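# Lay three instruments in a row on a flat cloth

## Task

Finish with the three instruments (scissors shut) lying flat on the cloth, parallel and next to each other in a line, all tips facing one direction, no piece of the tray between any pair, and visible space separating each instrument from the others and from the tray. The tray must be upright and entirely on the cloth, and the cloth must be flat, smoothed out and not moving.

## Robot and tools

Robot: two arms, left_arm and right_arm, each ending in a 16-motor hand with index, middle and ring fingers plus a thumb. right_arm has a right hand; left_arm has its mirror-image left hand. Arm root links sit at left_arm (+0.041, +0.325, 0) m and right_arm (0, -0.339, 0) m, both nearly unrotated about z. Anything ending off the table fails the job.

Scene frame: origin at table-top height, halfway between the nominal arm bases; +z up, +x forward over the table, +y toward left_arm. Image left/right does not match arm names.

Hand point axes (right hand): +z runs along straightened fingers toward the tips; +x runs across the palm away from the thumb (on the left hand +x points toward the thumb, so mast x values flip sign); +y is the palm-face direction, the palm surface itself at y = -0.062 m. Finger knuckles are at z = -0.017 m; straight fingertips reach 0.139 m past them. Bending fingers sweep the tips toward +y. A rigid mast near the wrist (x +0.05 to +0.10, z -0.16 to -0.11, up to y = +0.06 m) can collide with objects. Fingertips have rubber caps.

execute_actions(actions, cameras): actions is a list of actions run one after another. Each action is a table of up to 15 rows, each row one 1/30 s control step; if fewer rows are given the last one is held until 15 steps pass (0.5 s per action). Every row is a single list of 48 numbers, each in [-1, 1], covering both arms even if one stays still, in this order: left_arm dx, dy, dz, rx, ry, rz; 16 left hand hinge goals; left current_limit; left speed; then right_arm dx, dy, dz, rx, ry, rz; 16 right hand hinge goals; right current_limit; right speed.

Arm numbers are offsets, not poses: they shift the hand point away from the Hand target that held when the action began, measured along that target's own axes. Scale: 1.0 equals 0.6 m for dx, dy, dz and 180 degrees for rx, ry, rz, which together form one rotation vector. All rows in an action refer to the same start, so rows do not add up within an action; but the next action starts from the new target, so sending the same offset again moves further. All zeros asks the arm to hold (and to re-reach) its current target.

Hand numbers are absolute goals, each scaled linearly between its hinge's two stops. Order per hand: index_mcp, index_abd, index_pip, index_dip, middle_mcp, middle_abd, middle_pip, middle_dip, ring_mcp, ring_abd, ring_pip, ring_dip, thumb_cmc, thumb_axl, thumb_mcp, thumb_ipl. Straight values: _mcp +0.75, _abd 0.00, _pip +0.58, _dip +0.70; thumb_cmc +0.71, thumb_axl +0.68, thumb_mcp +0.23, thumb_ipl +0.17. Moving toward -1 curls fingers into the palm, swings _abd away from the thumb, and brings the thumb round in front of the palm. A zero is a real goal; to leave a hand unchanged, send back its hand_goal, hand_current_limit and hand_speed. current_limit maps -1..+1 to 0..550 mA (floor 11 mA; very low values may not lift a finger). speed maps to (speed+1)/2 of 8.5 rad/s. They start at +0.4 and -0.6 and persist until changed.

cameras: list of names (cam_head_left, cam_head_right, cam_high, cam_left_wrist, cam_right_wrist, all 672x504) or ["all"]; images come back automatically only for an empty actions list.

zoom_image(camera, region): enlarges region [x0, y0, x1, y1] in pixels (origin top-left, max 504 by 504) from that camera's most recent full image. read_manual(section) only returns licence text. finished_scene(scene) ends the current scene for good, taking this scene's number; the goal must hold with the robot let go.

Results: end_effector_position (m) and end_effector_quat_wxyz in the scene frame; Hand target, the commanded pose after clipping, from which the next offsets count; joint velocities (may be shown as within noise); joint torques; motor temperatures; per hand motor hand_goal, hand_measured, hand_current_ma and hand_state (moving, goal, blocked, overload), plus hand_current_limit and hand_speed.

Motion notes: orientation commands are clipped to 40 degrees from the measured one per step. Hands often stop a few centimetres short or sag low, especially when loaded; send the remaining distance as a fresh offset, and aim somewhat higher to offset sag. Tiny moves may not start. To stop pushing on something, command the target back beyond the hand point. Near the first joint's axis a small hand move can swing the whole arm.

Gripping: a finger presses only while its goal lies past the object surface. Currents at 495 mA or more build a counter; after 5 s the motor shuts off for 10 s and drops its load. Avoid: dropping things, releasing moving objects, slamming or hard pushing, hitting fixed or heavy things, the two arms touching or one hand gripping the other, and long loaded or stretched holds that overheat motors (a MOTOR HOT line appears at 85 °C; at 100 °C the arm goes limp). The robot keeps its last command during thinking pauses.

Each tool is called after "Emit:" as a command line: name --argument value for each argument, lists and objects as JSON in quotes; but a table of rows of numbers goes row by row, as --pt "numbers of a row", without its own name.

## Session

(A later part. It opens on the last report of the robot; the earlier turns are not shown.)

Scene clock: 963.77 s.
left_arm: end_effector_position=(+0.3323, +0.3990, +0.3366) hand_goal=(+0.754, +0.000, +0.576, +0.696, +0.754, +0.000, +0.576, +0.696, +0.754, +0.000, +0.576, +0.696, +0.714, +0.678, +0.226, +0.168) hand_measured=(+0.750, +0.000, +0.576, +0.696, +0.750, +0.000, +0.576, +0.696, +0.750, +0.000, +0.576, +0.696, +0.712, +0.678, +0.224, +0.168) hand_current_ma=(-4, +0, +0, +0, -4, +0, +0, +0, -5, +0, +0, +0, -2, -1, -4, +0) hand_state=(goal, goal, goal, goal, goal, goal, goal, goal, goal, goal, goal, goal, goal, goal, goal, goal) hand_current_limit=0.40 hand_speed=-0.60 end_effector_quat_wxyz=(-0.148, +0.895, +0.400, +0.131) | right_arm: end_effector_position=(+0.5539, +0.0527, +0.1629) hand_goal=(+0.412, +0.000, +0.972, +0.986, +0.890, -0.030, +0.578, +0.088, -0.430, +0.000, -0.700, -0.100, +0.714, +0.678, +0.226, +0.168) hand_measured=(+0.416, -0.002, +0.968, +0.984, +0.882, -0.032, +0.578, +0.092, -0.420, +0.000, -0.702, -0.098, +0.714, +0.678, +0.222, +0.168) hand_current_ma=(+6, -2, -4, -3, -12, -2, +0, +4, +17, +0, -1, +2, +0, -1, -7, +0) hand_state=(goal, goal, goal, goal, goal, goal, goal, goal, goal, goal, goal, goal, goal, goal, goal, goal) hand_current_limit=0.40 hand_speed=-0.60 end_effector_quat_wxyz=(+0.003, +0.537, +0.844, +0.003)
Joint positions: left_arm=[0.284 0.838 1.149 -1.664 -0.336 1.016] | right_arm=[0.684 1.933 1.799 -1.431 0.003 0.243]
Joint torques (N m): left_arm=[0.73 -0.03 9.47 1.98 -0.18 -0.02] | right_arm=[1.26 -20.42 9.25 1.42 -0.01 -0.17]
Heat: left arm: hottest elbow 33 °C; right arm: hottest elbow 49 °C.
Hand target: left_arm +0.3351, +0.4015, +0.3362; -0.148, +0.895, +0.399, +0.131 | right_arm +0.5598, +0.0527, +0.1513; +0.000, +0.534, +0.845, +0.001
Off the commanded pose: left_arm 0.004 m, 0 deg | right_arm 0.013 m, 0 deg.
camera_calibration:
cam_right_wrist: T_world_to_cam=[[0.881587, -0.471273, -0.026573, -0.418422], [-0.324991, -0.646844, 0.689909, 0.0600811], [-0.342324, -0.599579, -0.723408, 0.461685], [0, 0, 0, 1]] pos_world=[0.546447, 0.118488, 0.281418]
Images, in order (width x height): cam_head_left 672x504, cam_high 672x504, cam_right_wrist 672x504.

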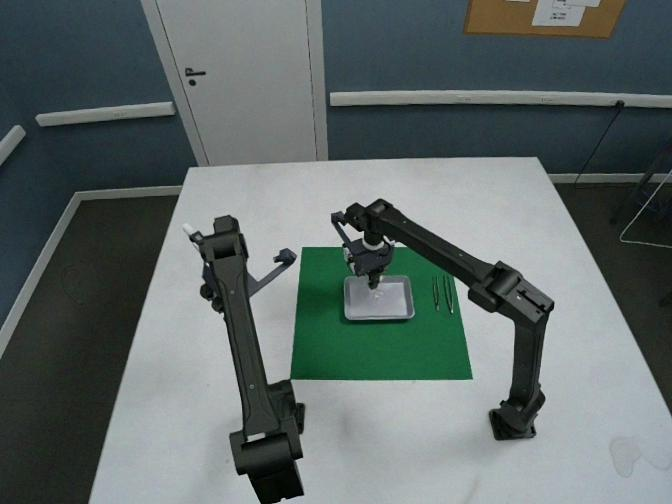

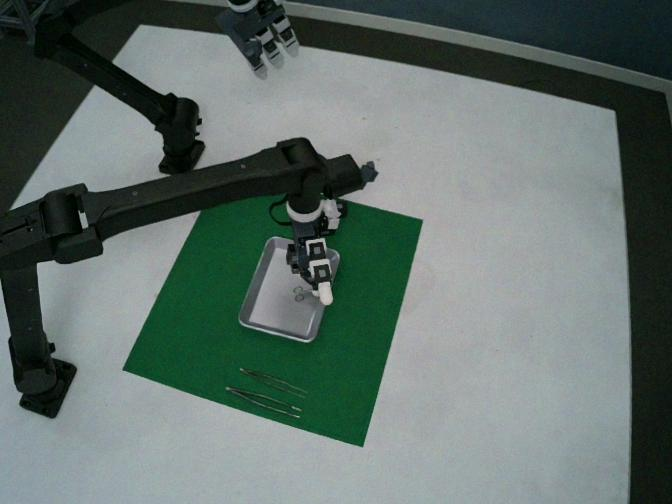

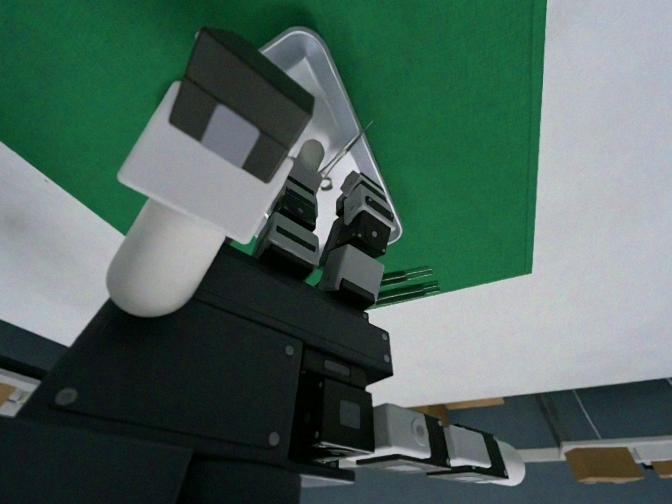

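Emit:
execute_actions --actions '[[[0,0,0,0,0,0,0.754,0,0.576,0.696,0.754,0,0.576,0.696,0.754,0,0.576,0.696,0.714,0.678,0.226,0.168,0.4,-0.6,-0.003,-0.012,0.02,0,0,0,0.411,0,0.971,0.986,0.89,-0.03,0.577,0.087,-0.43,0,-0.7,-0.1,0.714,0.678,0.226,0.168,0.4,-0.6]],[[0,0,0,0,0,0,0.754,0,0.576,0.696,0.754,0,0.576,0.696,0.754,0,0.576,0.696,0.714,0.678,0.226,0.168,0.4,-0.6,0,0,0.02,0,0,0,0.411,0,0.971,0.986,0.89,-0.03,0.577,0.087,-0.43,0,-0.7,-0.1,0.714,0.678,0.226,0.168,0.4,-0.6]]]' --cameras '["cam_right_wrist", "cam_high"]'

Emit:
zoom_image --camera "cam_right_wrist" --region '[260, 40, 440, 220]'

Emit:
zoom_image --camera "cam_high" --region '[260, 240, 350, 330]'

Scene clock: 971.53 s.
left_arm: end_effector_position=(+0.3323, +0.3990, +0.3366) hand_goal=(+0.754, +0.000, +0.576, +0.696, +0.754, +0.000, +0.576, +0.696, +0.754, +0.000, +0.576, +0.696, +0.714, +0.678, +0.226, +0.168) hand_measured=(+0.750, +0.000, +0.576, +0.696, +0.750, +0.000, +0.576, +0.696, +0.750, +0.000, +0.576, +0.696, +0.712, +0.678, +0.224, +0.168) hand_current_ma=(-4, +0, +0, +0, -4, +0, +0, +0, -5, +0, +0, +0, -2, -1, -4, +0) hand_state=(goal, goal, goal, goal, goal, goal, goal, goal, goal, goal, goal, goal, goal, goal, goal, goal) hand_current_limit=0.40 hand_speed=-0.60 end_effector_quat_wxyz=(-0.148, +0.895, +0.400, +0.131) | right_arm: end_effector_position=(+0.5486, +0.0482, +0.1339) hand_goal=(+0.412, +0.000, +0.972, +0.986, +0.890, -0.030, +0.578, +0.088, -0.430, +0.000, -0.700, -0.100, +0.714, +0.678, +0.226, +0.168) hand_measured=(+0.416, -0.002, +0.968, +0.984, +0.882, -0.032, +0.578, +0.092, -0.420, +0.000, -0.702, -0.098, +0.714, +0.678, +0.222, +0.168) hand_current_ma=(+5, -2, -4, -3, -12, -2, +0, +4, +17, +0, -1, +2, +0, -1, -7, +0) hand_state=(goal, goal, goal, goal, goal, goal, goal, goal, goal, goal, goal, goal, goal, goal, goal, goal) hand_current_limit=0.40 hand_speed=-0.60 end_effector_quat_wxyz=(+0.001, +0.537, +0.844, -0.001)
Joint positions: left_arm=[0.284 0.838 1.149 -1.664 -0.336 1.016] | right_arm=[0.683 1.932 1.723 -1.363 0.003 0.242]
Joint torques (N m): left_arm=[0.91 -0.09 9.48 1.96 -0.16 -0.03] | right_arm=[1.26 -20.78 9.16 1.39 -0.01 -0.16]
Heat: left arm: hottest elbow 33 °C; right arm: hottest elbow 48 °C.
Hand target: left_arm +0.3351, +0.4015, +0.3362; -0.148, +0.895, +0.399, +0.131 | right_arm +0.5542, +0.0479, +0.1274; +0.000, +0.534, +0.845, +0.001
Off the commanded pose: left_arm 0.004 m, 0 deg | right_arm 0.009 m, 0 deg.
camera_calibration:
cam_right_wrist: T_world_to_cam=[[0.881415, -0.471398, -0.0298667, -0.416124], [-0.320754, -0.64376, 0.694759, 0.0723473], [-0.346735, -0.602791, -0.718623, 0.438238], [0, 0, 0, 1]] pos_world=[0.541936, 0.11458, 0.252235]
Images, in order (width x height): cam_high 672x504, cam_right_wrist 672x504.

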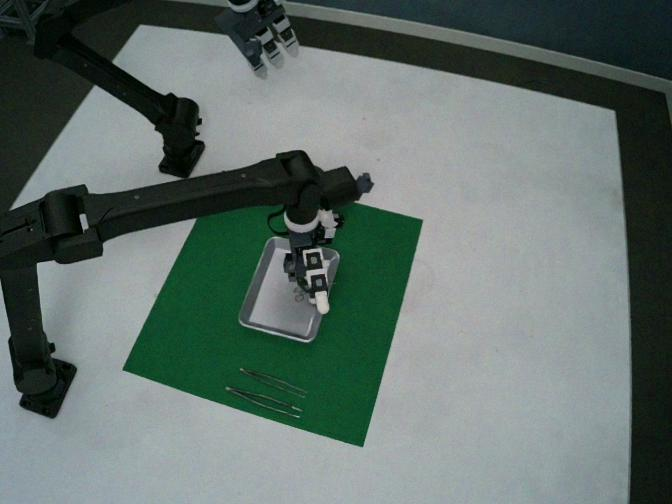

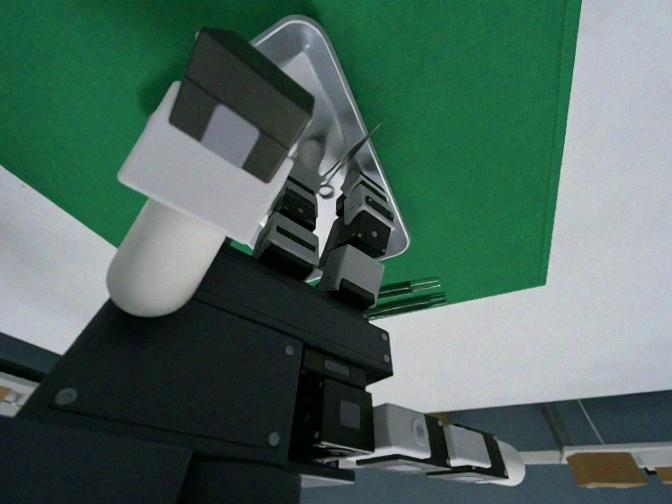

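Scaled by 2.800 from the camera's 672x504 image, which has a finer 960x720 frame.

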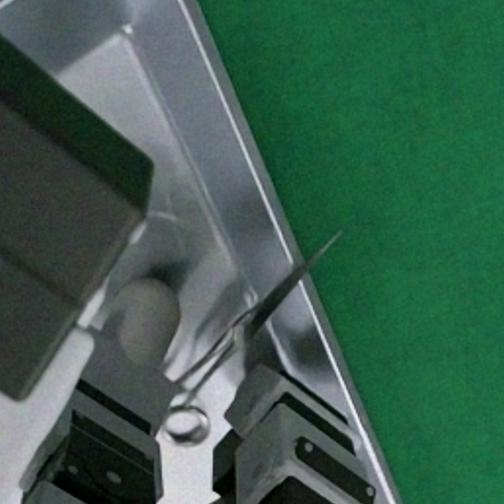

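Scaled by 5.600 from the camera's 672x504 image, which has a finer 960x720 frame.

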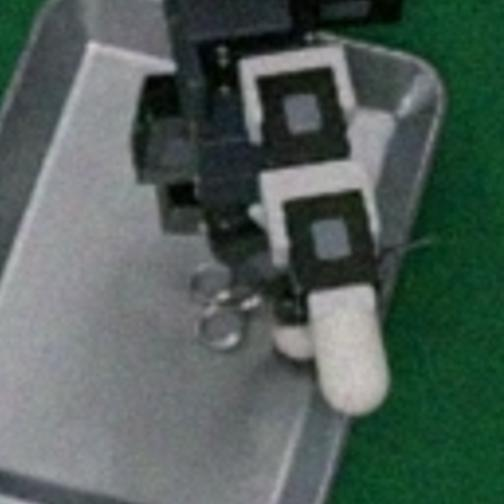

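Emit:
execute_actions --actions '[[[0,0,0,0,0,0,0.754,0,0.576,0.696,0.754,0,0.576,0.696,0.754,0,0.576,0.696,0.714,0.678,0.226,0.168,0.4,-0.6,0,0,0.006,0,0,0,0.411,0,0.971,0.986,0.89,-0.03,0.577,0.087,-0.43,0,-0.7,-0.1,0.714,0.678,0.226,0.168,0.4,-0.8]],[[0,0,0,0,0,0,0.754,0,0.576,0.696,0.754,0,0.576,0.696,0.754,0,0.576,0.696,0.714,0.678,0.226,0.168,0.4,-0.6,0,0,0,0,0,0,0.411,-0.26,0.971,0.986,0.89,0.26,0.577,0.087,-0.43,0,-0.7,-0.1,0.714,0.678,0.226,0.168,0.4,-0.85]],[[0,0,0,0,0,0,0.754,0,0.576,0.696,0.754,0,0.576,0.696,0.754,0,0.576,0.696,0.714,0.678,0.226,0.168,0.4,-0.6,0,0,0,0,0,0,0.411,-0.26,0.971,0.986,0.89,0.26,0.577,0.087,-0.43,0,-0.7,-0.1,0.714,0.678,0.226,0.168,0.4,-0.85]]]' --cameras '["cam_right_wrist", "cam_high"]'

Emit:
zoom_image --camera "cam_right_wrist" --region '[260, 40, 440, 220]'

Emit:
zoom_image --camera "cam_high" --region '[260, 240, 350, 330]'

Scene clock: 979.40 s.
left_arm: end_effector_position=(+0.3323, +0.3990, +0.3366) hand_goal=(+0.754, +0.000, +0.576, +0.696, +0.754, +0.000, +0.576, +0.696, +0.754, +0.000, +0.576, +0.696, +0.714, +0.678, +0.226, +0.168) hand_measured=(+0.750, +0.000, +0.576, +0.696, +0.750, +0.000, +0.576, +0.696, +0.750, +0.000, +0.576, +0.696, +0.712, +0.678, +0.224, +0.168) hand_current_ma=(-4, +0, +0, +0, -4, +0, +0, +0, -5, +0, +0, +0, -2, -1, -4, +0) hand_state=(goal, goal, goal, goal, goal, goal, goal, goal, goal, goal, goal, goal, goal, goal, goal, goal) hand_current_limit=0.40 hand_speed=-0.60 end_effector_quat_wxyz=(-0.148, +0.895, +0.400, +0.131) | right_arm: end_effector_position=(+0.5487, +0.0484, +0.1320) hand_goal=(+0.412, -0.260, +0.972, +0.986, +0.890, +0.260, +0.578, +0.088, -0.430, +0.000, -0.700, -0.100, +0.714, +0.678, +0.226, +0.168) hand_measured=(+0.416, -0.148, +0.972, +0.986, +0.884, +0.104, +0.578, +0.090, -0.420, +0.000, -0.702, -0.098, +0.714, +0.678, +0.222, +0.168) hand_current_ma=(+3, +323, +1, +0, -10, -385, +0, +1, +17, +0, -1, +2, +0, -1, -7, +0) hand_state=(goal, blocked, goal, goal, goal, blocked, goal, goal, goal, goal, goal, goal, goal, goal, goal, goal) hand_current_limit=0.40 hand_speed=-0.85 end_effector_quat_wxyz=(+0.002, +0.537, +0.844, +0.000)
Joint positions: left_arm=[0.284 0.838 1.149 -1.664 -0.336 1.016] | right_arm=[0.683 1.932 1.718 -1.355 0.003 0.242]
Joint torques (N m): left_arm=[0.62 -0.21 9.47 1.95 -0.17 -0.01] | right_arm=[1.32 -20.66 9.02 1.46 -0.02 -0.17]
Heat: left arm: hottest elbow 33 °C; right arm: hottest elbow 48 °C.
Hand target: left_arm +0.3351, +0.4015, +0.3362; -0.148, +0.895, +0.399, +0.131 | right_arm +0.5541, +0.0479, +0.1238; +0.000, +0.535, +0.845, +0.001
Off the commanded pose: left_arm 0.004 m, 0 deg | right_arm 0.010 m, 0 deg.
camera_calibration:
cam_right_wrist: T_world_to_cam=[[0.881467, -0.471367, -0.0287957, -0.416442], [-0.322219, -0.644894, 0.693027, 0.0749355], [-0.34524, -0.601602, -0.720336, 0.436259], [0, 0, 0, 1]] pos_world=[0.54184, 0.114483, 0.250329]
Images, in order (width x height): cam_high 672x504, cam_right_wrist 672x504.

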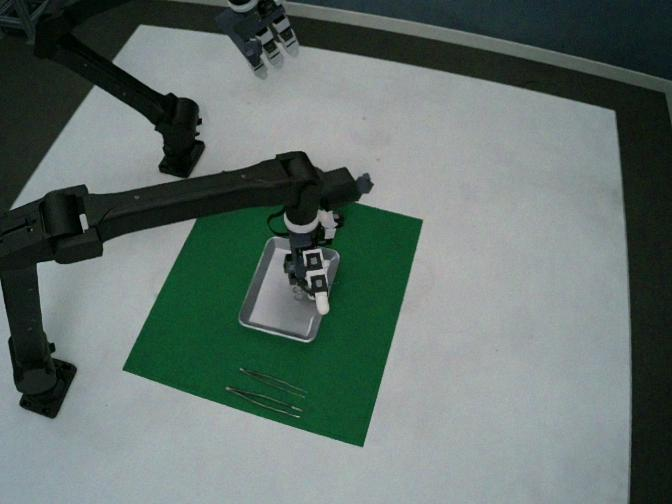

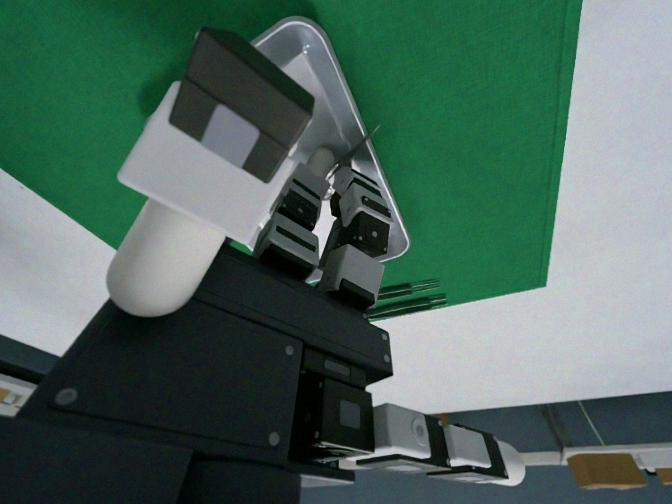

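Scaled by 2.800 from the camera's 672x504 image, which has a finer 960x720 frame.

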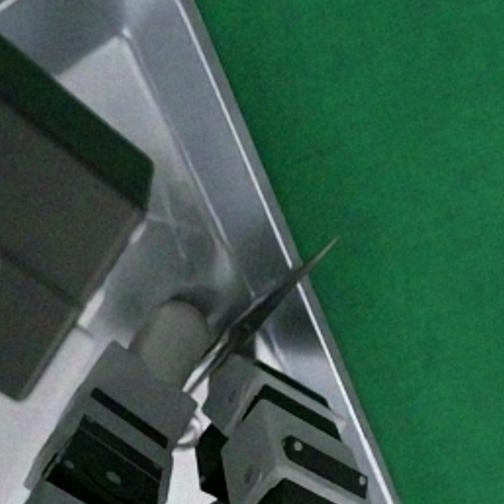

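Scaled by 5.600 from the camera's 672x504 image, which has a finer 960x720 frame.

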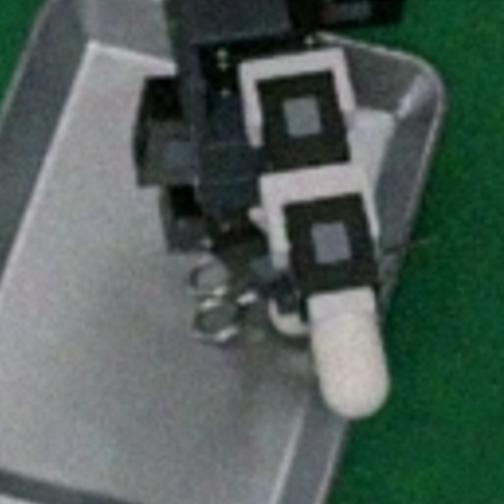

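Emit:
execute_actions --actions '[[[0,0,0,0,0,0,0.754,0,0.576,0.696,0.754,0,0.576,0.696,0.754,0,0.576,0.696,0.714,0.678,0.226,0.168,0.4,-0.6,0,0,-0.025,0,0,0,0.411,-0.26,0.971,0.986,0.89,0.26,0.577,0.087,-0.43,0,-0.7,-0.1,0.714,0.678,0.226,0.168,0.4,-0.85]],[[0,0,0,0,0,0,0.754,0,0.576,0.696,0.754,0,0.576,0.696,0.754,0,0.576,0.696,0.714,0.678,0.226,0.168,0.4,-0.6,0,0,-0.04,0,0,0,0.411,-0.26,0.971,0.986,0.89,0.26,0.577,0.087,-0.43,0,-0.7,-0.1,0.714,0.678,0.226,0.168,0.4,-0.85]],[[0,0,0,0,0,0,0.754,0,0.576,0.696,0.754,0,0.576,0.696,0.754,0,0.576,0.696,0.714,0.678,0.226,0.168,0.4,-0.6,0,0,-0.05,0,0,0,0.411,-0.26,0.971,0.986,0.89,0.26,0.577,0.087,-0.43,0,-0.7,-0.1,0.714,0.678,0.226,0.168,0.4,-0.85]]]' --cameras '["cam_right_wrist", "cam_high", "cam_head_left"]'

Emit:
zoom_image --camera "cam_right_wrist" --region '[260, 40, 440, 220]'

Emit:
zoom_image --camera "cam_high" --region '[240, 210, 350, 320]'

Emit:
zoom_image --camera "cam_head_left" --region '[330, 240, 420, 330]'

Scene clock: 985.90 s.
left_arm: end_effector_position=(+0.3323, +0.3990, +0.3366) hand_goal=(+0.754, +0.000, +0.576, +0.696, +0.754, +0.000, +0.576, +0.696, +0.754, +0.000, +0.576, +0.696, +0.714, +0.678, +0.226, +0.168) hand_measured=(+0.750, +0.000, +0.576, +0.696, +0.750, +0.000, +0.576, +0.696, +0.750, +0.000, +0.576, +0.696, +0.712, +0.678, +0.224, +0.168) hand_current_ma=(-4, +0, +0, +0, -4, +0, +0, +0, -5, +0, +0, +0, -2, -1, -4, +0) hand_state=(goal, goal, goal, goal, goal, goal, goal, goal, goal, goal, goal, goal, goal, goal, goal, goal) hand_current_limit=0.40 hand_speed=-0.60 end_effector_quat_wxyz=(-0.148, +0.895, +0.400, +0.131) | right_arm: end_effector_position=(+0.5431, +0.0439, +0.1716) hand_goal=(+0.412, -0.260, +0.972, +0.986, +0.890, +0.260, +0.578, +0.088, -0.430, +0.000, -0.700, -0.100, +0.714, +0.678, +0.226, +0.168) hand_measured=(+0.414, -0.148, +0.974, +0.988, +0.884, +0.104, +0.578, +0.090, -0.420, +0.000, -0.702, -0.098, +0.714, +0.678, +0.222, +0.168) hand_current_ma=(+3, +323, +3, +1, -10, -385, +0, +1, +17, +0, -1, +2, +0, -1, -7, +0) hand_state=(goal, blocked, goal, goal, goal, blocked, goal, goal, goal, goal, goal, goal, goal, goal, goal, goal) hand_current_limit=0.40 hand_speed=-0.85 end_effector_quat_wxyz=(-0.004, +0.537, +0.844, -0.017)
Joint positions: left_arm=[0.284 0.838 1.149 -1.664 -0.336 1.016] | right_arm=[0.683 1.918 1.808 -1.495 0.003 0.242]
Joint torques (N m): left_arm=[0.62 -0.15 9.48 1.99 -0.16 -0.03] | right_arm=[1.26 -22.18 12.77 0.28 0.02 -0.14]
Heat: left arm: hottest elbow 33 °C; right arm: hottest elbow 48 °C.
Hand target: left_arm +0.3351, +0.4015, +0.3362; -0.148, +0.895, +0.399, +0.131 | right_arm +0.5541, +0.0479, +0.1927; +0.000, +0.535, +0.845, +0.001
Off the commanded pose: left_arm 0.004 m, 0 deg | right_arm 0.024 m, 2 deg.
camera_calibration:
cam_right_wrist: T_world_to_cam=[[0.88051, -0.47211, -0.0425994, -0.409551], [-0.302736, -0.629212, 0.715851, 0.027597], [-0.364765, -0.617418, -0.696952, 0.467481], [0, 0, 0, 1]] pos_world=[0.539489, 0.112642, 0.28861]
Images, in order (width x height): cam_head_left 672x504, cam_high 672x504, cam_right_wrist 672x504.

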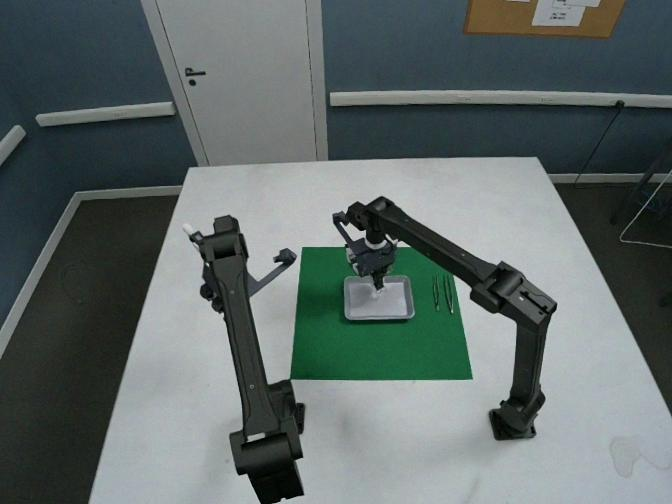

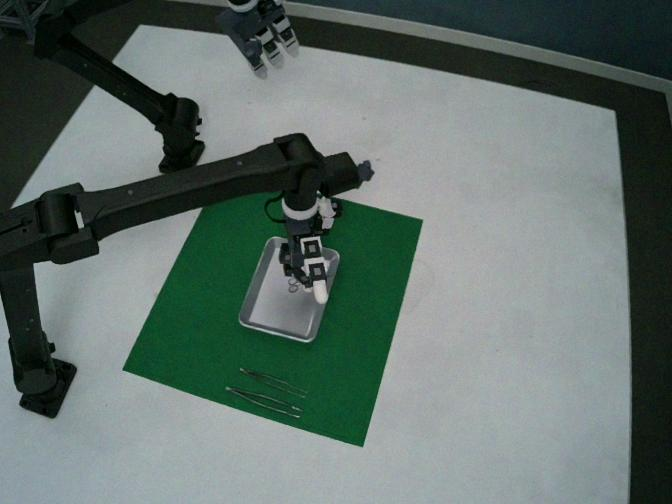

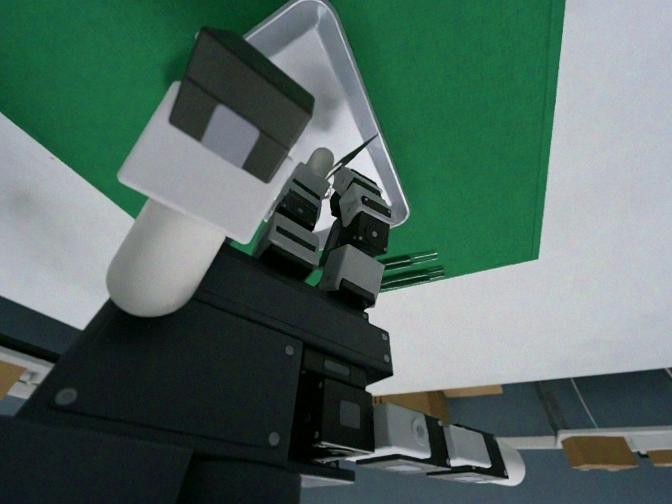

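Scaled by 2.800 from the camera's 672x504 image, which has a finer 960x720 frame.

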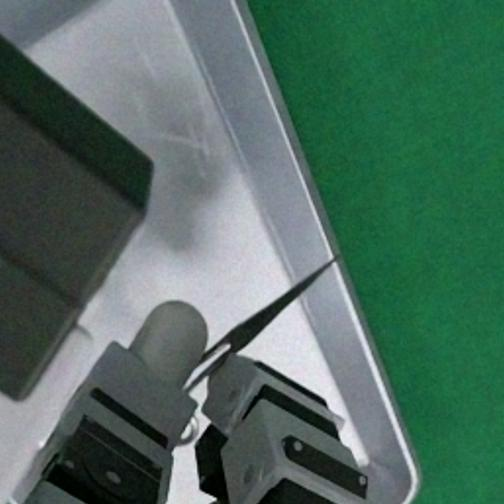

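Scaled by 4.582 from the camera's 672x504 image, which has a finer 960x720 frame.

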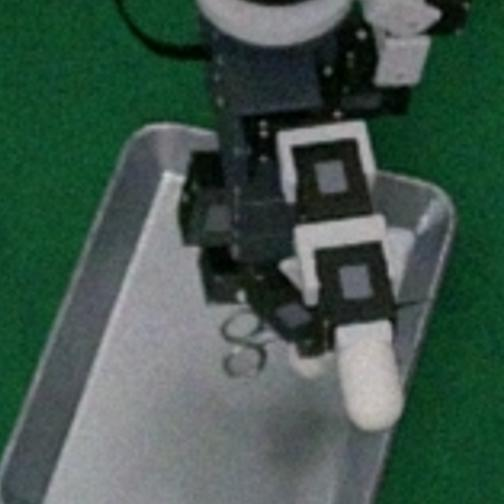

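Scaled by 5.600 from the camera's 672x504 image, which has a finer 960x720 frame.

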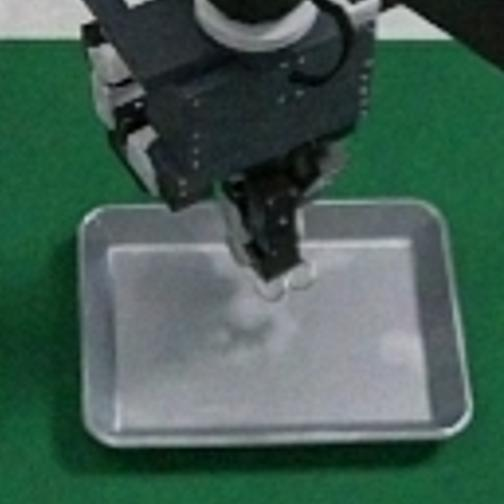

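Emit:
execute_actions --actions '[[[0,0,0,0,0,0,0.754,0,0.576,0.696,0.754,0,0.576,0.696,0.754,0,0.576,0.696,0.714,0.678,0.226,0.168,0.4,-0.6,0,0,-0.08,0,0,0,0.411,-0.26,0.971,0.986,0.89,0.26,0.577,0.087,-0.43,0,-0.7,-0.1,0.714,0.678,0.226,0.168,0.4,-0.85]],[[0,0,0,0,0,0,0.754,0,0.576,0.696,0.754,0,0.576,0.696,0.754,0,0.576,0.696,0.714,0.678,0.226,0.168,0.4,-0.6,-0.0893,-0.0606,0,0,0,0.0543,0.411,-0.26,0.971,0.986,0.89,0.26,0.577,0.087,-0.43,0,-0.7,-0.1,0.714,0.678,0.226,0.168,0.4,-0.85]],[[0,0,0,0,0,0,0.754,0,0.576,0.696,0.754,0,0.576,0.696,0.754,0,0.576,0.696,0.714,0.678,0.226,0.168,0.4,-0.6,-0.0983,-0.0445,0,0,0,0.0543,0.411,-0.26,0.971,0.986,0.89,0.26,0.577,0.087,-0.43,0,-0.7,-0.1,0.714,0.678,0.226,0.168,0.4,-0.85]],[[0,0,0,0,0,0,0.754,0,0.576,0.696,0.754,0,0.576,0.696,0.754,0,0.576,0.696,0.714,0.678,0.226,0.168,0.4,-0.6,-0.1051,-0.0274,0,0,0,0.0543,0.411,-0.26,0.971,0.986,0.89,0.26,0.577,0.087,-0.43,0,-0.7,-0.1,0.714,0.678,0.226,0.168,0.4,-0.85]]]' --cameras '["cam_right_wrist", "cam_high", "cam_head_left"]'

Emit:
zoom_image --camera "cam_right_wrist" --region '[260, 40, 480, 260]'

Emit:
zoom_image --camera "cam_high" --region '[210, 290, 350, 430]'

Emit:
zoom_image --camera "cam_head_left" --region '[370, 240, 480, 340]'

Scene clock: 1002.23 s.
left_arm: end_effector_position=(+0.3323, +0.3990, +0.3366) hand_goal=(+0.754, +0.000, +0.576, +0.696, +0.754, +0.000, +0.576, +0.696, +0.754, +0.000, +0.576, +0.696, +0.714, +0.678, +0.226, +0.168) hand_measured=(+0.750, +0.000, +0.576, +0.696, +0.750, +0.000, +0.576, +0.696, +0.750, +0.000, +0.576, +0.696, +0.712, +0.678, +0.224, +0.168) hand_current_ma=(-4, +0, +0, +0, -4, +0, +0, +0, -5, +0, +0, +0, -2, -1, -4, +0) hand_state=(goal, goal, goal, goal, goal, goal, goal, goal, goal, goal, goal, goal, goal, goal, goal, goal) hand_current_limit=0.40 hand_speed=-0.60 end_effector_quat_wxyz=(-0.148, +0.895, +0.400, +0.131) | right_arm: end_effector_position=(+0.5232, -0.1469, +0.2365) hand_goal=(+0.412, -0.260, +0.972, +0.986, +0.890, +0.260, +0.578, +0.088, -0.430, +0.000, -0.700, -0.100, +0.714, +0.678, +0.226, +0.168) hand_measured=(+0.414, -0.148, +0.976, +0.988, +0.884, +0.104, +0.578, +0.090, -0.420, +0.000, -0.702, -0.098, +0.714, +0.678, +0.222, +0.168) hand_current_ma=(+3, +321, +4, +1, -9, -385, +0, +1, +17, +0, -1, +2, +0, -1, -7, +0) hand_state=(goal, blocked, goal, goal, goal, blocked, goal, goal, goal, goal, goal, goal, goal, goal, goal, goal) hand_current_limit=0.40 hand_speed=-0.85 end_effector_quat_wxyz=(-0.003, +0.728, +0.686, -0.009)
Joint positions: left_arm=[0.284 0.838 1.149 -1.664 -0.336 1.016] | right_arm=[0.468 1.636 1.587 -1.54 -0.001 0.524]
Joint torques (N m): left_arm=[0.56 -0.32 9.47 1.98 -0.17 -0.02] | right_arm=[2.2 -17.67 9.14 1.28 0.14 0.07]
Heat: left arm: hottest elbow 33 °C; right arm: hottest elbow 49 °C.
Hand target: left_arm +0.3351, +0.4015, +0.3362; -0.148, +0.895, +0.399, +0.131 | right_arm +0.5243, -0.1446, +0.2406; +0.000, +0.731, +0.682, +0.001
Off the commanded pose: left_arm 0.004 m, 0 deg | right_arm 0.005 m, 1 deg.
camera_calibration:
cam_right_wrist: T_world_to_cam=[[0.550023, -0.834426, -0.03475, -0.361451], [-0.577403, -0.410006, 0.706046, 0.0332793], [-0.603391, -0.368277, -0.707313, 0.551561], [0, 0, 0, 1]] pos_world=[0.550829, -0.084832, 0.354069]
Images, in order (width x height): cam_head_left 672x504, cam_high 672x504, cam_right_wrist 672x504.

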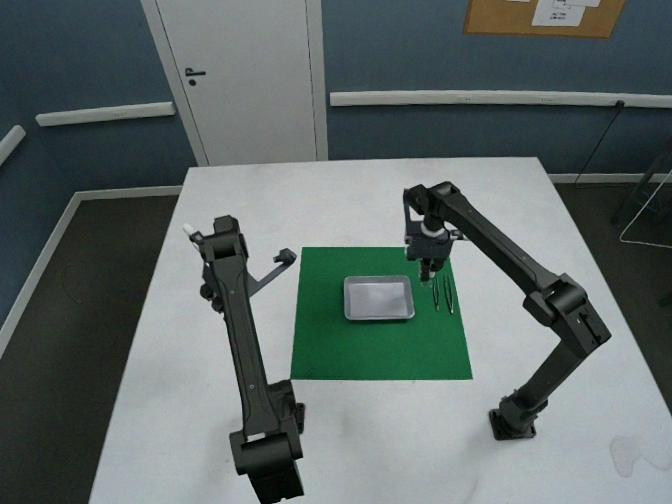

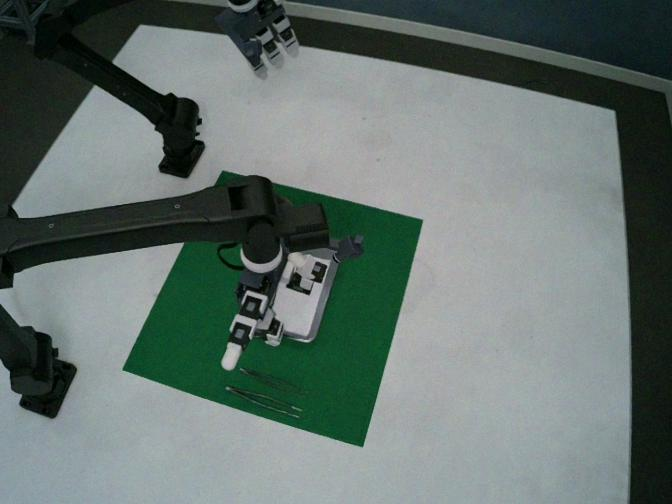

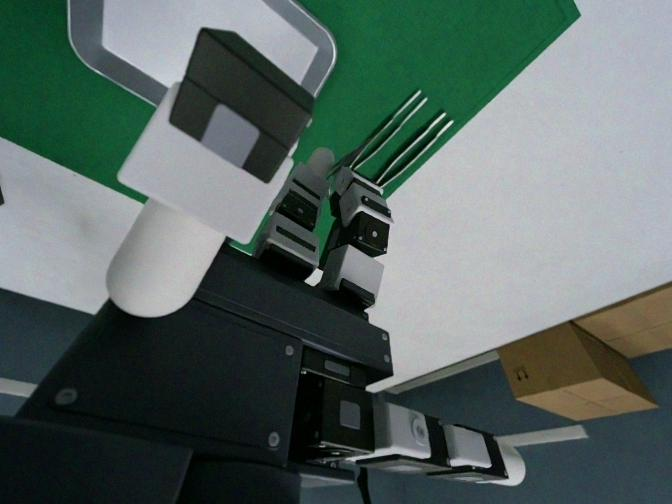

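Scaled by 2.291 from the camera's 672x504 image, which has a finer 960x720 frame.

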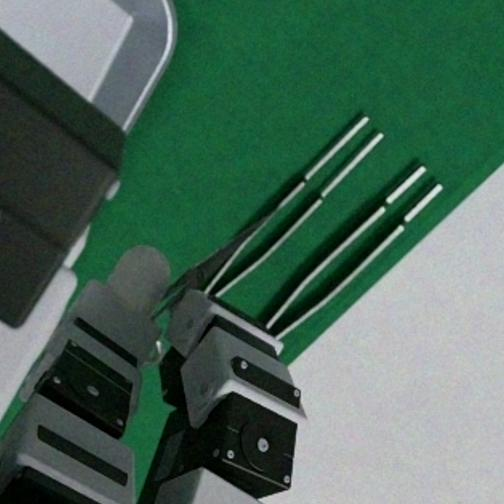

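Scaled by 3.600 from the camera's 672x504 image, which has a finer 960x720 frame.

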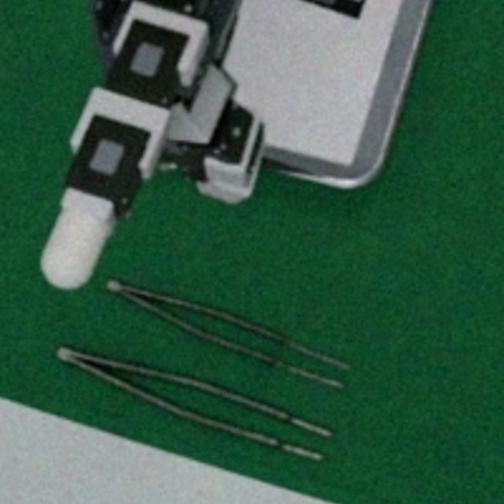

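Scaled by 4.582 from the camera's 672x504 image, which has a finer 960x720 frame.

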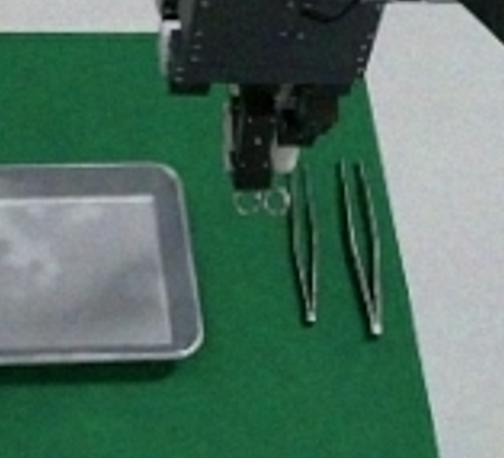

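Emit:
execute_actions --actions '[[[0,0,0,0,0,0,0.754,0,0.576,0.696,0.754,0,0.576,0.696,0.754,0,0.576,0.696,0.714,0.678,0.226,0.168,0.4,-0.6,0,0,0.07,0,0,0,0.411,-0.26,0.971,0.986,0.89,0.26,0.577,0.087,-0.43,0,-0.7,-0.1,0.714,0.678,0.226,0.168,0.4,-0.85]],[[0,0,0,0,0,0,0.754,0,0.576,0.696,0.754,0,0.576,0.696,0.754,0,0.576,0.696,0.714,0.678,0.226,0.168,0.4,-0.6,0,0,0.07,0,0,0,0.411,-0.26,0.971,0.986,0.89,0.26,0.577,0.087,-0.43,0,-0.7,-0.1,0.714,0.678,0.226,0.168,0.4,-0.85]]]' --cameras '["cam_high","cam_head_left","cam_right_wrist"]'

Emit:
zoom_image --camera "cam_high" --region '[200, 300, 350, 450]'

Scene clock: 1019.03 s.
left_arm: end_effector_position=(+0.3323, +0.3990, +0.3366) hand_goal=(+0.754, +0.000, +0.576, +0.696, +0.754, +0.000, +0.576, +0.696, +0.754, +0.000, +0.576, +0.696, +0.714, +0.678, +0.226, +0.168) hand_measured=(+0.750, +0.000, +0.576, +0.696, +0.750, +0.000, +0.576, +0.696, +0.750, +0.000, +0.576, +0.696, +0.712, +0.678, +0.224, +0.168) hand_current_ma=(-4, +0, +0, +0, -4, +0, +0, +0, -5, +0, +0, +0, -2, -1, -4, +0) hand_state=(goal, goal, goal, goal, goal, goal, goal, goal, goal, goal, goal, goal, goal, goal, goal, goal) hand_current_limit=0.40 hand_speed=-0.60 end_effector_quat_wxyz=(-0.148, +0.895, +0.400, +0.131) | right_arm: end_effector_position=(+0.5206, -0.1483, +0.1568) hand_goal=(+0.412, -0.260, +0.972, +0.986, +0.890, +0.260, +0.578, +0.088, -0.430, +0.000, -0.700, -0.100, +0.714, +0.678, +0.226, +0.168) hand_measured=(+0.414, -0.148, +0.976, +0.988, +0.884, +0.104, +0.578, +0.090, -0.420, +0.000, -0.702, -0.098, +0.714, +0.678, +0.222, +0.168) hand_current_ma=(+3, +321, +4, +1, -9, -385, +0, +1, +17, +0, -1, +2, +0, -1, -7, +0) hand_state=(goal, blocked, goal, goal, goal, blocked, goal, goal, goal, goal, goal, goal, goal, goal, goal, goal) hand_current_limit=0.40 hand_speed=-0.85 end_effector_quat_wxyz=(-0.002, +0.728, +0.686, -0.005)
Joint positions: left_arm=[0.284 0.838 1.149 -1.664 -0.336 1.016] | right_arm=[0.468 1.656 1.399 -1.326 -0.001 0.525]
Joint torques (N m): left_arm=[0.67 -0.21 9.48 1.92 -0.17 -0.04] | right_arm=[2.02 -16.56 9.37 1.42 0.13 0.1]
Heat: left arm: hottest elbow 33 °C; right arm: hottest elbow 48 °C.
Hand target: left_arm +0.3351, +0.4015, +0.3362; -0.148, +0.895, +0.399, +0.131 | right_arm +0.5244, -0.1445, +0.1567; +0.000, +0.731, +0.682, +0.001
Off the commanded pose: left_arm 0.004 m, 0 deg | right_arm 0.005 m, 1 deg.
camera_calibration:
cam_right_wrist: T_world_to_cam=[[0.549331, -0.834918, -0.0338702, -0.3638], [-0.582192, -0.411498, 0.701228, 0.0904611], [-0.599406, -0.365488, -0.712132, 0.492204], [0, 0, 0, 1]] pos_world=[0.547542, -0.0866236, 0.274758]
Images, in order (width x height): cam_head_left 672x504, cam_high 672x504, cam_right_wrist 672x504.

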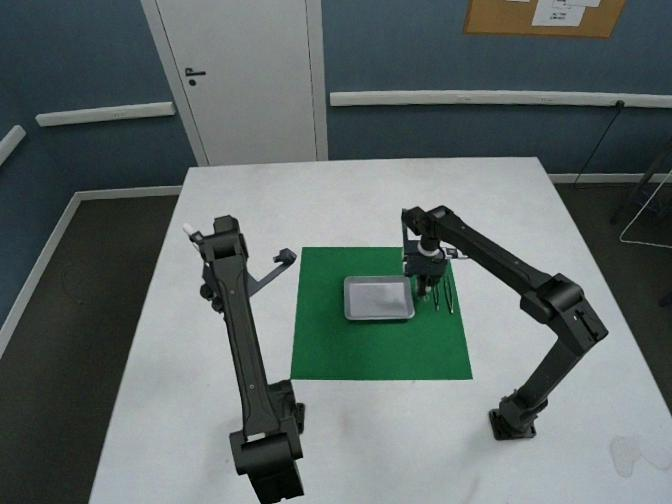

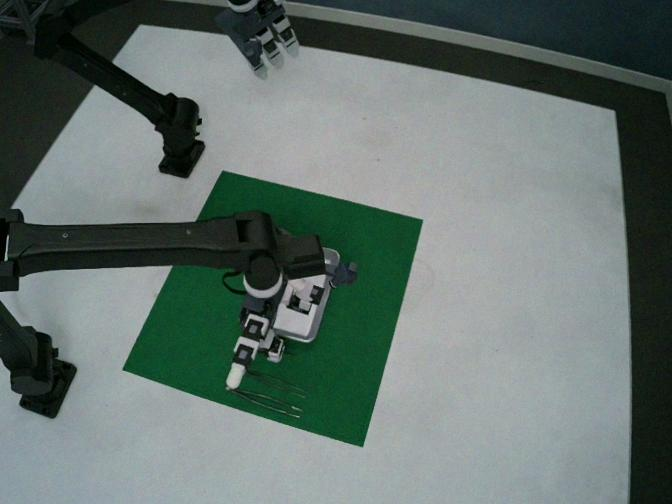

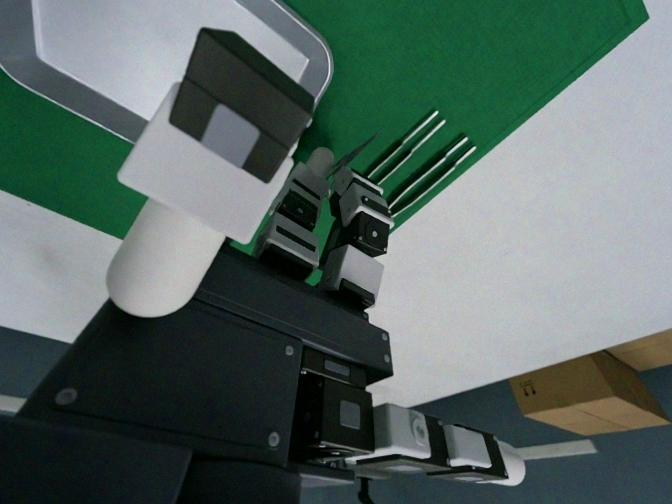

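Scaled by 3.360 from the camera's 672x504 image, which has a finer 960x720 frame.

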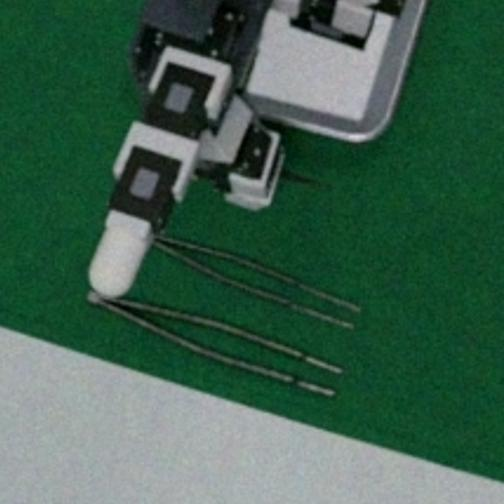

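Emit:
zoom_image --camera "cam_right_wrist" --region '[240, 80, 500, 275]'

Scaled by 1.938 from the camera's 672x504 image, which has a finer 960x720 frame.

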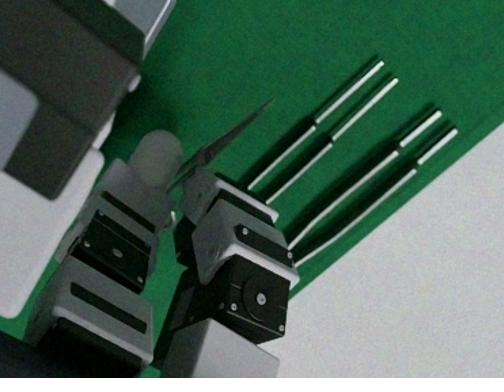

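Emit:
execute_actions --actions '[[[0,0,0,0,0,0,0.754,0,0.576,0.696,0.754,0,0.576,0.696,0.754,0,0.576,0.696,0.714,0.678,0.226,0.168,0.4,-0.6,0,0,0.028,0,0,0,0.411,-0.26,0.971,0.986,0.89,0.26,0.577,0.087,-0.43,0,-0.7,-0.1,0.714,0.678,0.226,0.168,0.4,-0.85]]]' --cameras '["cam_high","cam_head_left","cam_head_right","cam_right_wrist"]'

Emit:
zoom_image --camera "cam_head_left" --region '[390, 240, 490, 330]'

Emit:
zoom_image --camera "cam_head_right" --region '[330, 230, 450, 330]'

Emit:
zoom_image --camera "cam_high" --region '[220, 300, 320, 400]'

Scene clock: 1025.83 s.
left_arm: end_effector_position=(+0.3323, +0.3990, +0.3366) hand_goal=(+0.754, +0.000, +0.576, +0.696, +0.754, +0.000, +0.576, +0.696, +0.754, +0.000, +0.576, +0.696, +0.714, +0.678, +0.226, +0.168) hand_measured=(+0.750, +0.000, +0.576, +0.696, +0.750, +0.000, +0.576, +0.696, +0.750, +0.000, +0.576, +0.696, +0.712, +0.678, +0.224, +0.168) hand_current_ma=(-4, +0, +0, +0, -4, +0, +0, +0, -5, +0, +0, +0, -2, -1, -4, +0) hand_state=(goal, goal, goal, goal, goal, goal, goal, goal, goal, goal, goal, goal, goal, goal, goal, goal) hand_current_limit=0.40 hand_speed=-0.60 end_effector_quat_wxyz=(-0.148, +0.895, +0.400, +0.131) | right_arm: end_effector_position=(+0.5218, -0.1477, +0.1457) hand_goal=(+0.412, -0.260, +0.972, +0.986, +0.890, +0.260, +0.578, +0.088, -0.430, +0.000, -0.700, -0.100, +0.714, +0.678, +0.226, +0.168) hand_measured=(+0.414, -0.148, +0.976, +0.988, +0.884, +0.104, +0.578, +0.090, -0.420, +0.000, -0.702, -0.098, +0.714, +0.678, +0.222, +0.168) hand_current_ma=(+3, +321, +4, +1, -9, -385, +0, +1, +17, +0, -1, +2, +0, -1, -7, +0) hand_state=(goal, blocked, goal, goal, goal, blocked, goal, goal, goal, goal, goal, goal, goal, goal, goal, goal) hand_current_limit=0.40 hand_speed=-0.85 end_effector_quat_wxyz=(+0.000, +0.728, +0.685, +0.000)
Joint positions: left_arm=[0.284 0.838 1.149 -1.664 -0.336 1.016] | right_arm=[0.468 1.66 1.373 -1.283 -0.001 0.525]
Joint torques (N m): left_arm=[0.62 -0.26 9.46 1.99 -0.18 -0.02] | right_arm=[2.32 -16.03 9.02 1.44 0.16 0.1]
Heat: left arm: hottest elbow 33 °C; right arm: hottest elbow 48 °C.
Hand target: left_arm +0.3351, +0.4015, +0.3362; -0.148, +0.895, +0.399, +0.131 | right_arm +0.5244, -0.1445, +0.1398; +0.000, +0.731, +0.682, +0.001
Off the commanded pose: left_arm 0.004 m, 0 deg | right_arm 0.007 m, 0 deg.
camera_calibration:
cam_right_wrist: T_world_to_cam=[[0.549344, -0.834961, -0.0325867, -0.364591], [-0.589451, -0.414868, 0.693132, 0.103633], [-0.592257, -0.361559, -0.720074, 0.483219], [0, 0, 0, 1]] pos_world=[0.547562, -0.086713, 0.264241]
Images, in order (width x height): cam_head_left 672x504, cam_head_right 672x504, cam_high 672x504, cam_right_wrist 672x504.

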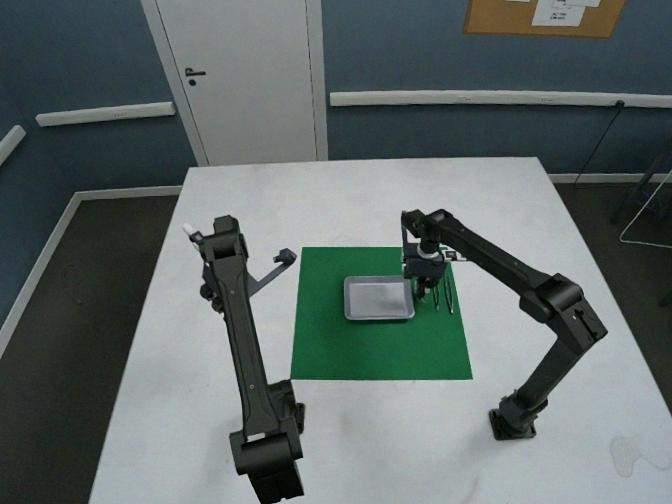

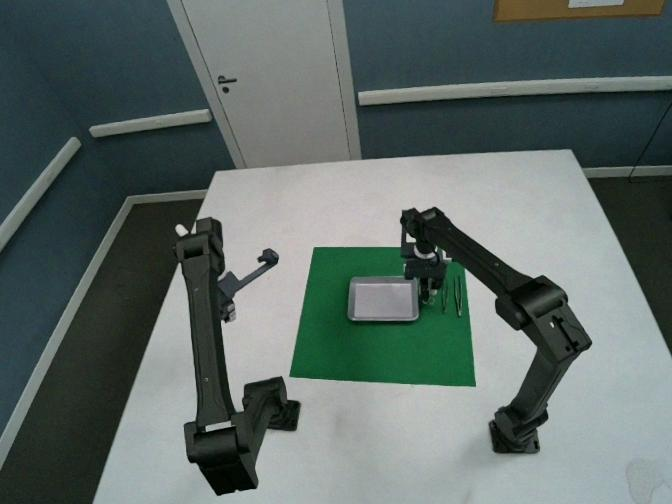

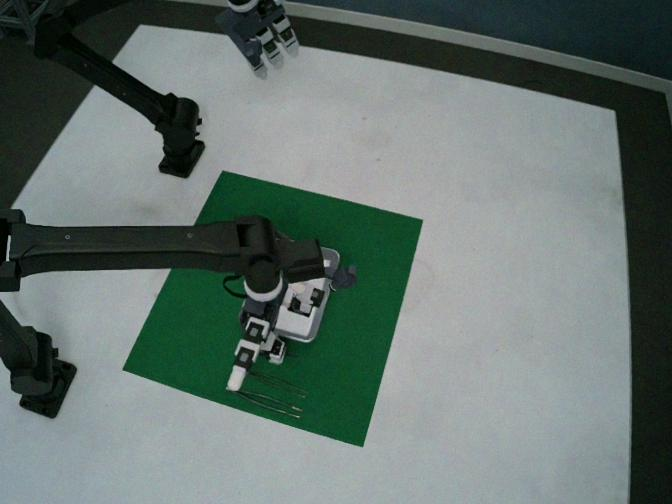

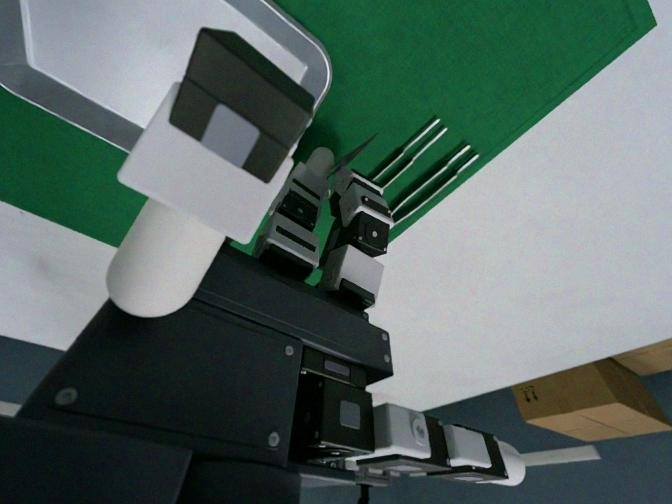

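Scaled by 5.040 from the camera's 672x504 image, which has a finer 960x720 frame.

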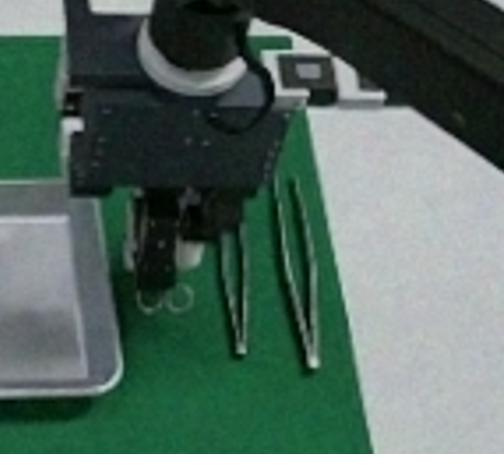

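Scaled by 4.200 from the camera's 672x504 image, which has a finer 960x720 frame.

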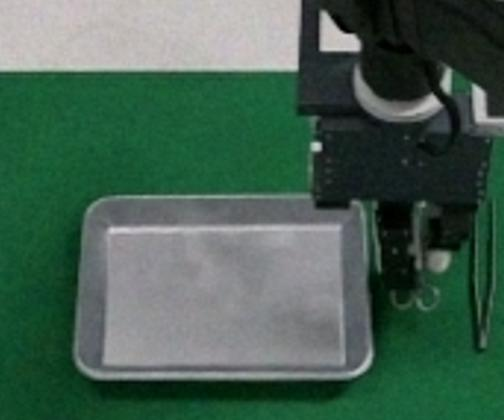

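Scaled by 5.040 from the camera's 672x504 image, which has a finer 960x720 frame.

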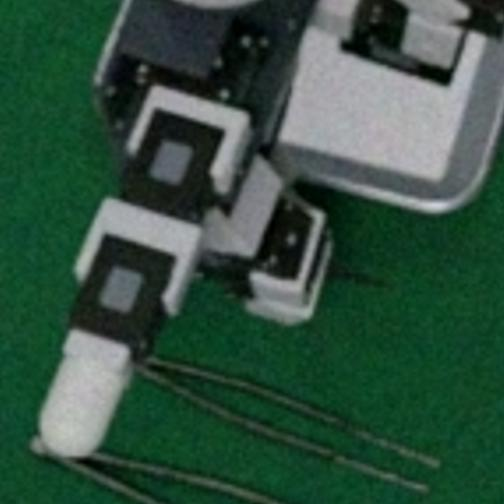

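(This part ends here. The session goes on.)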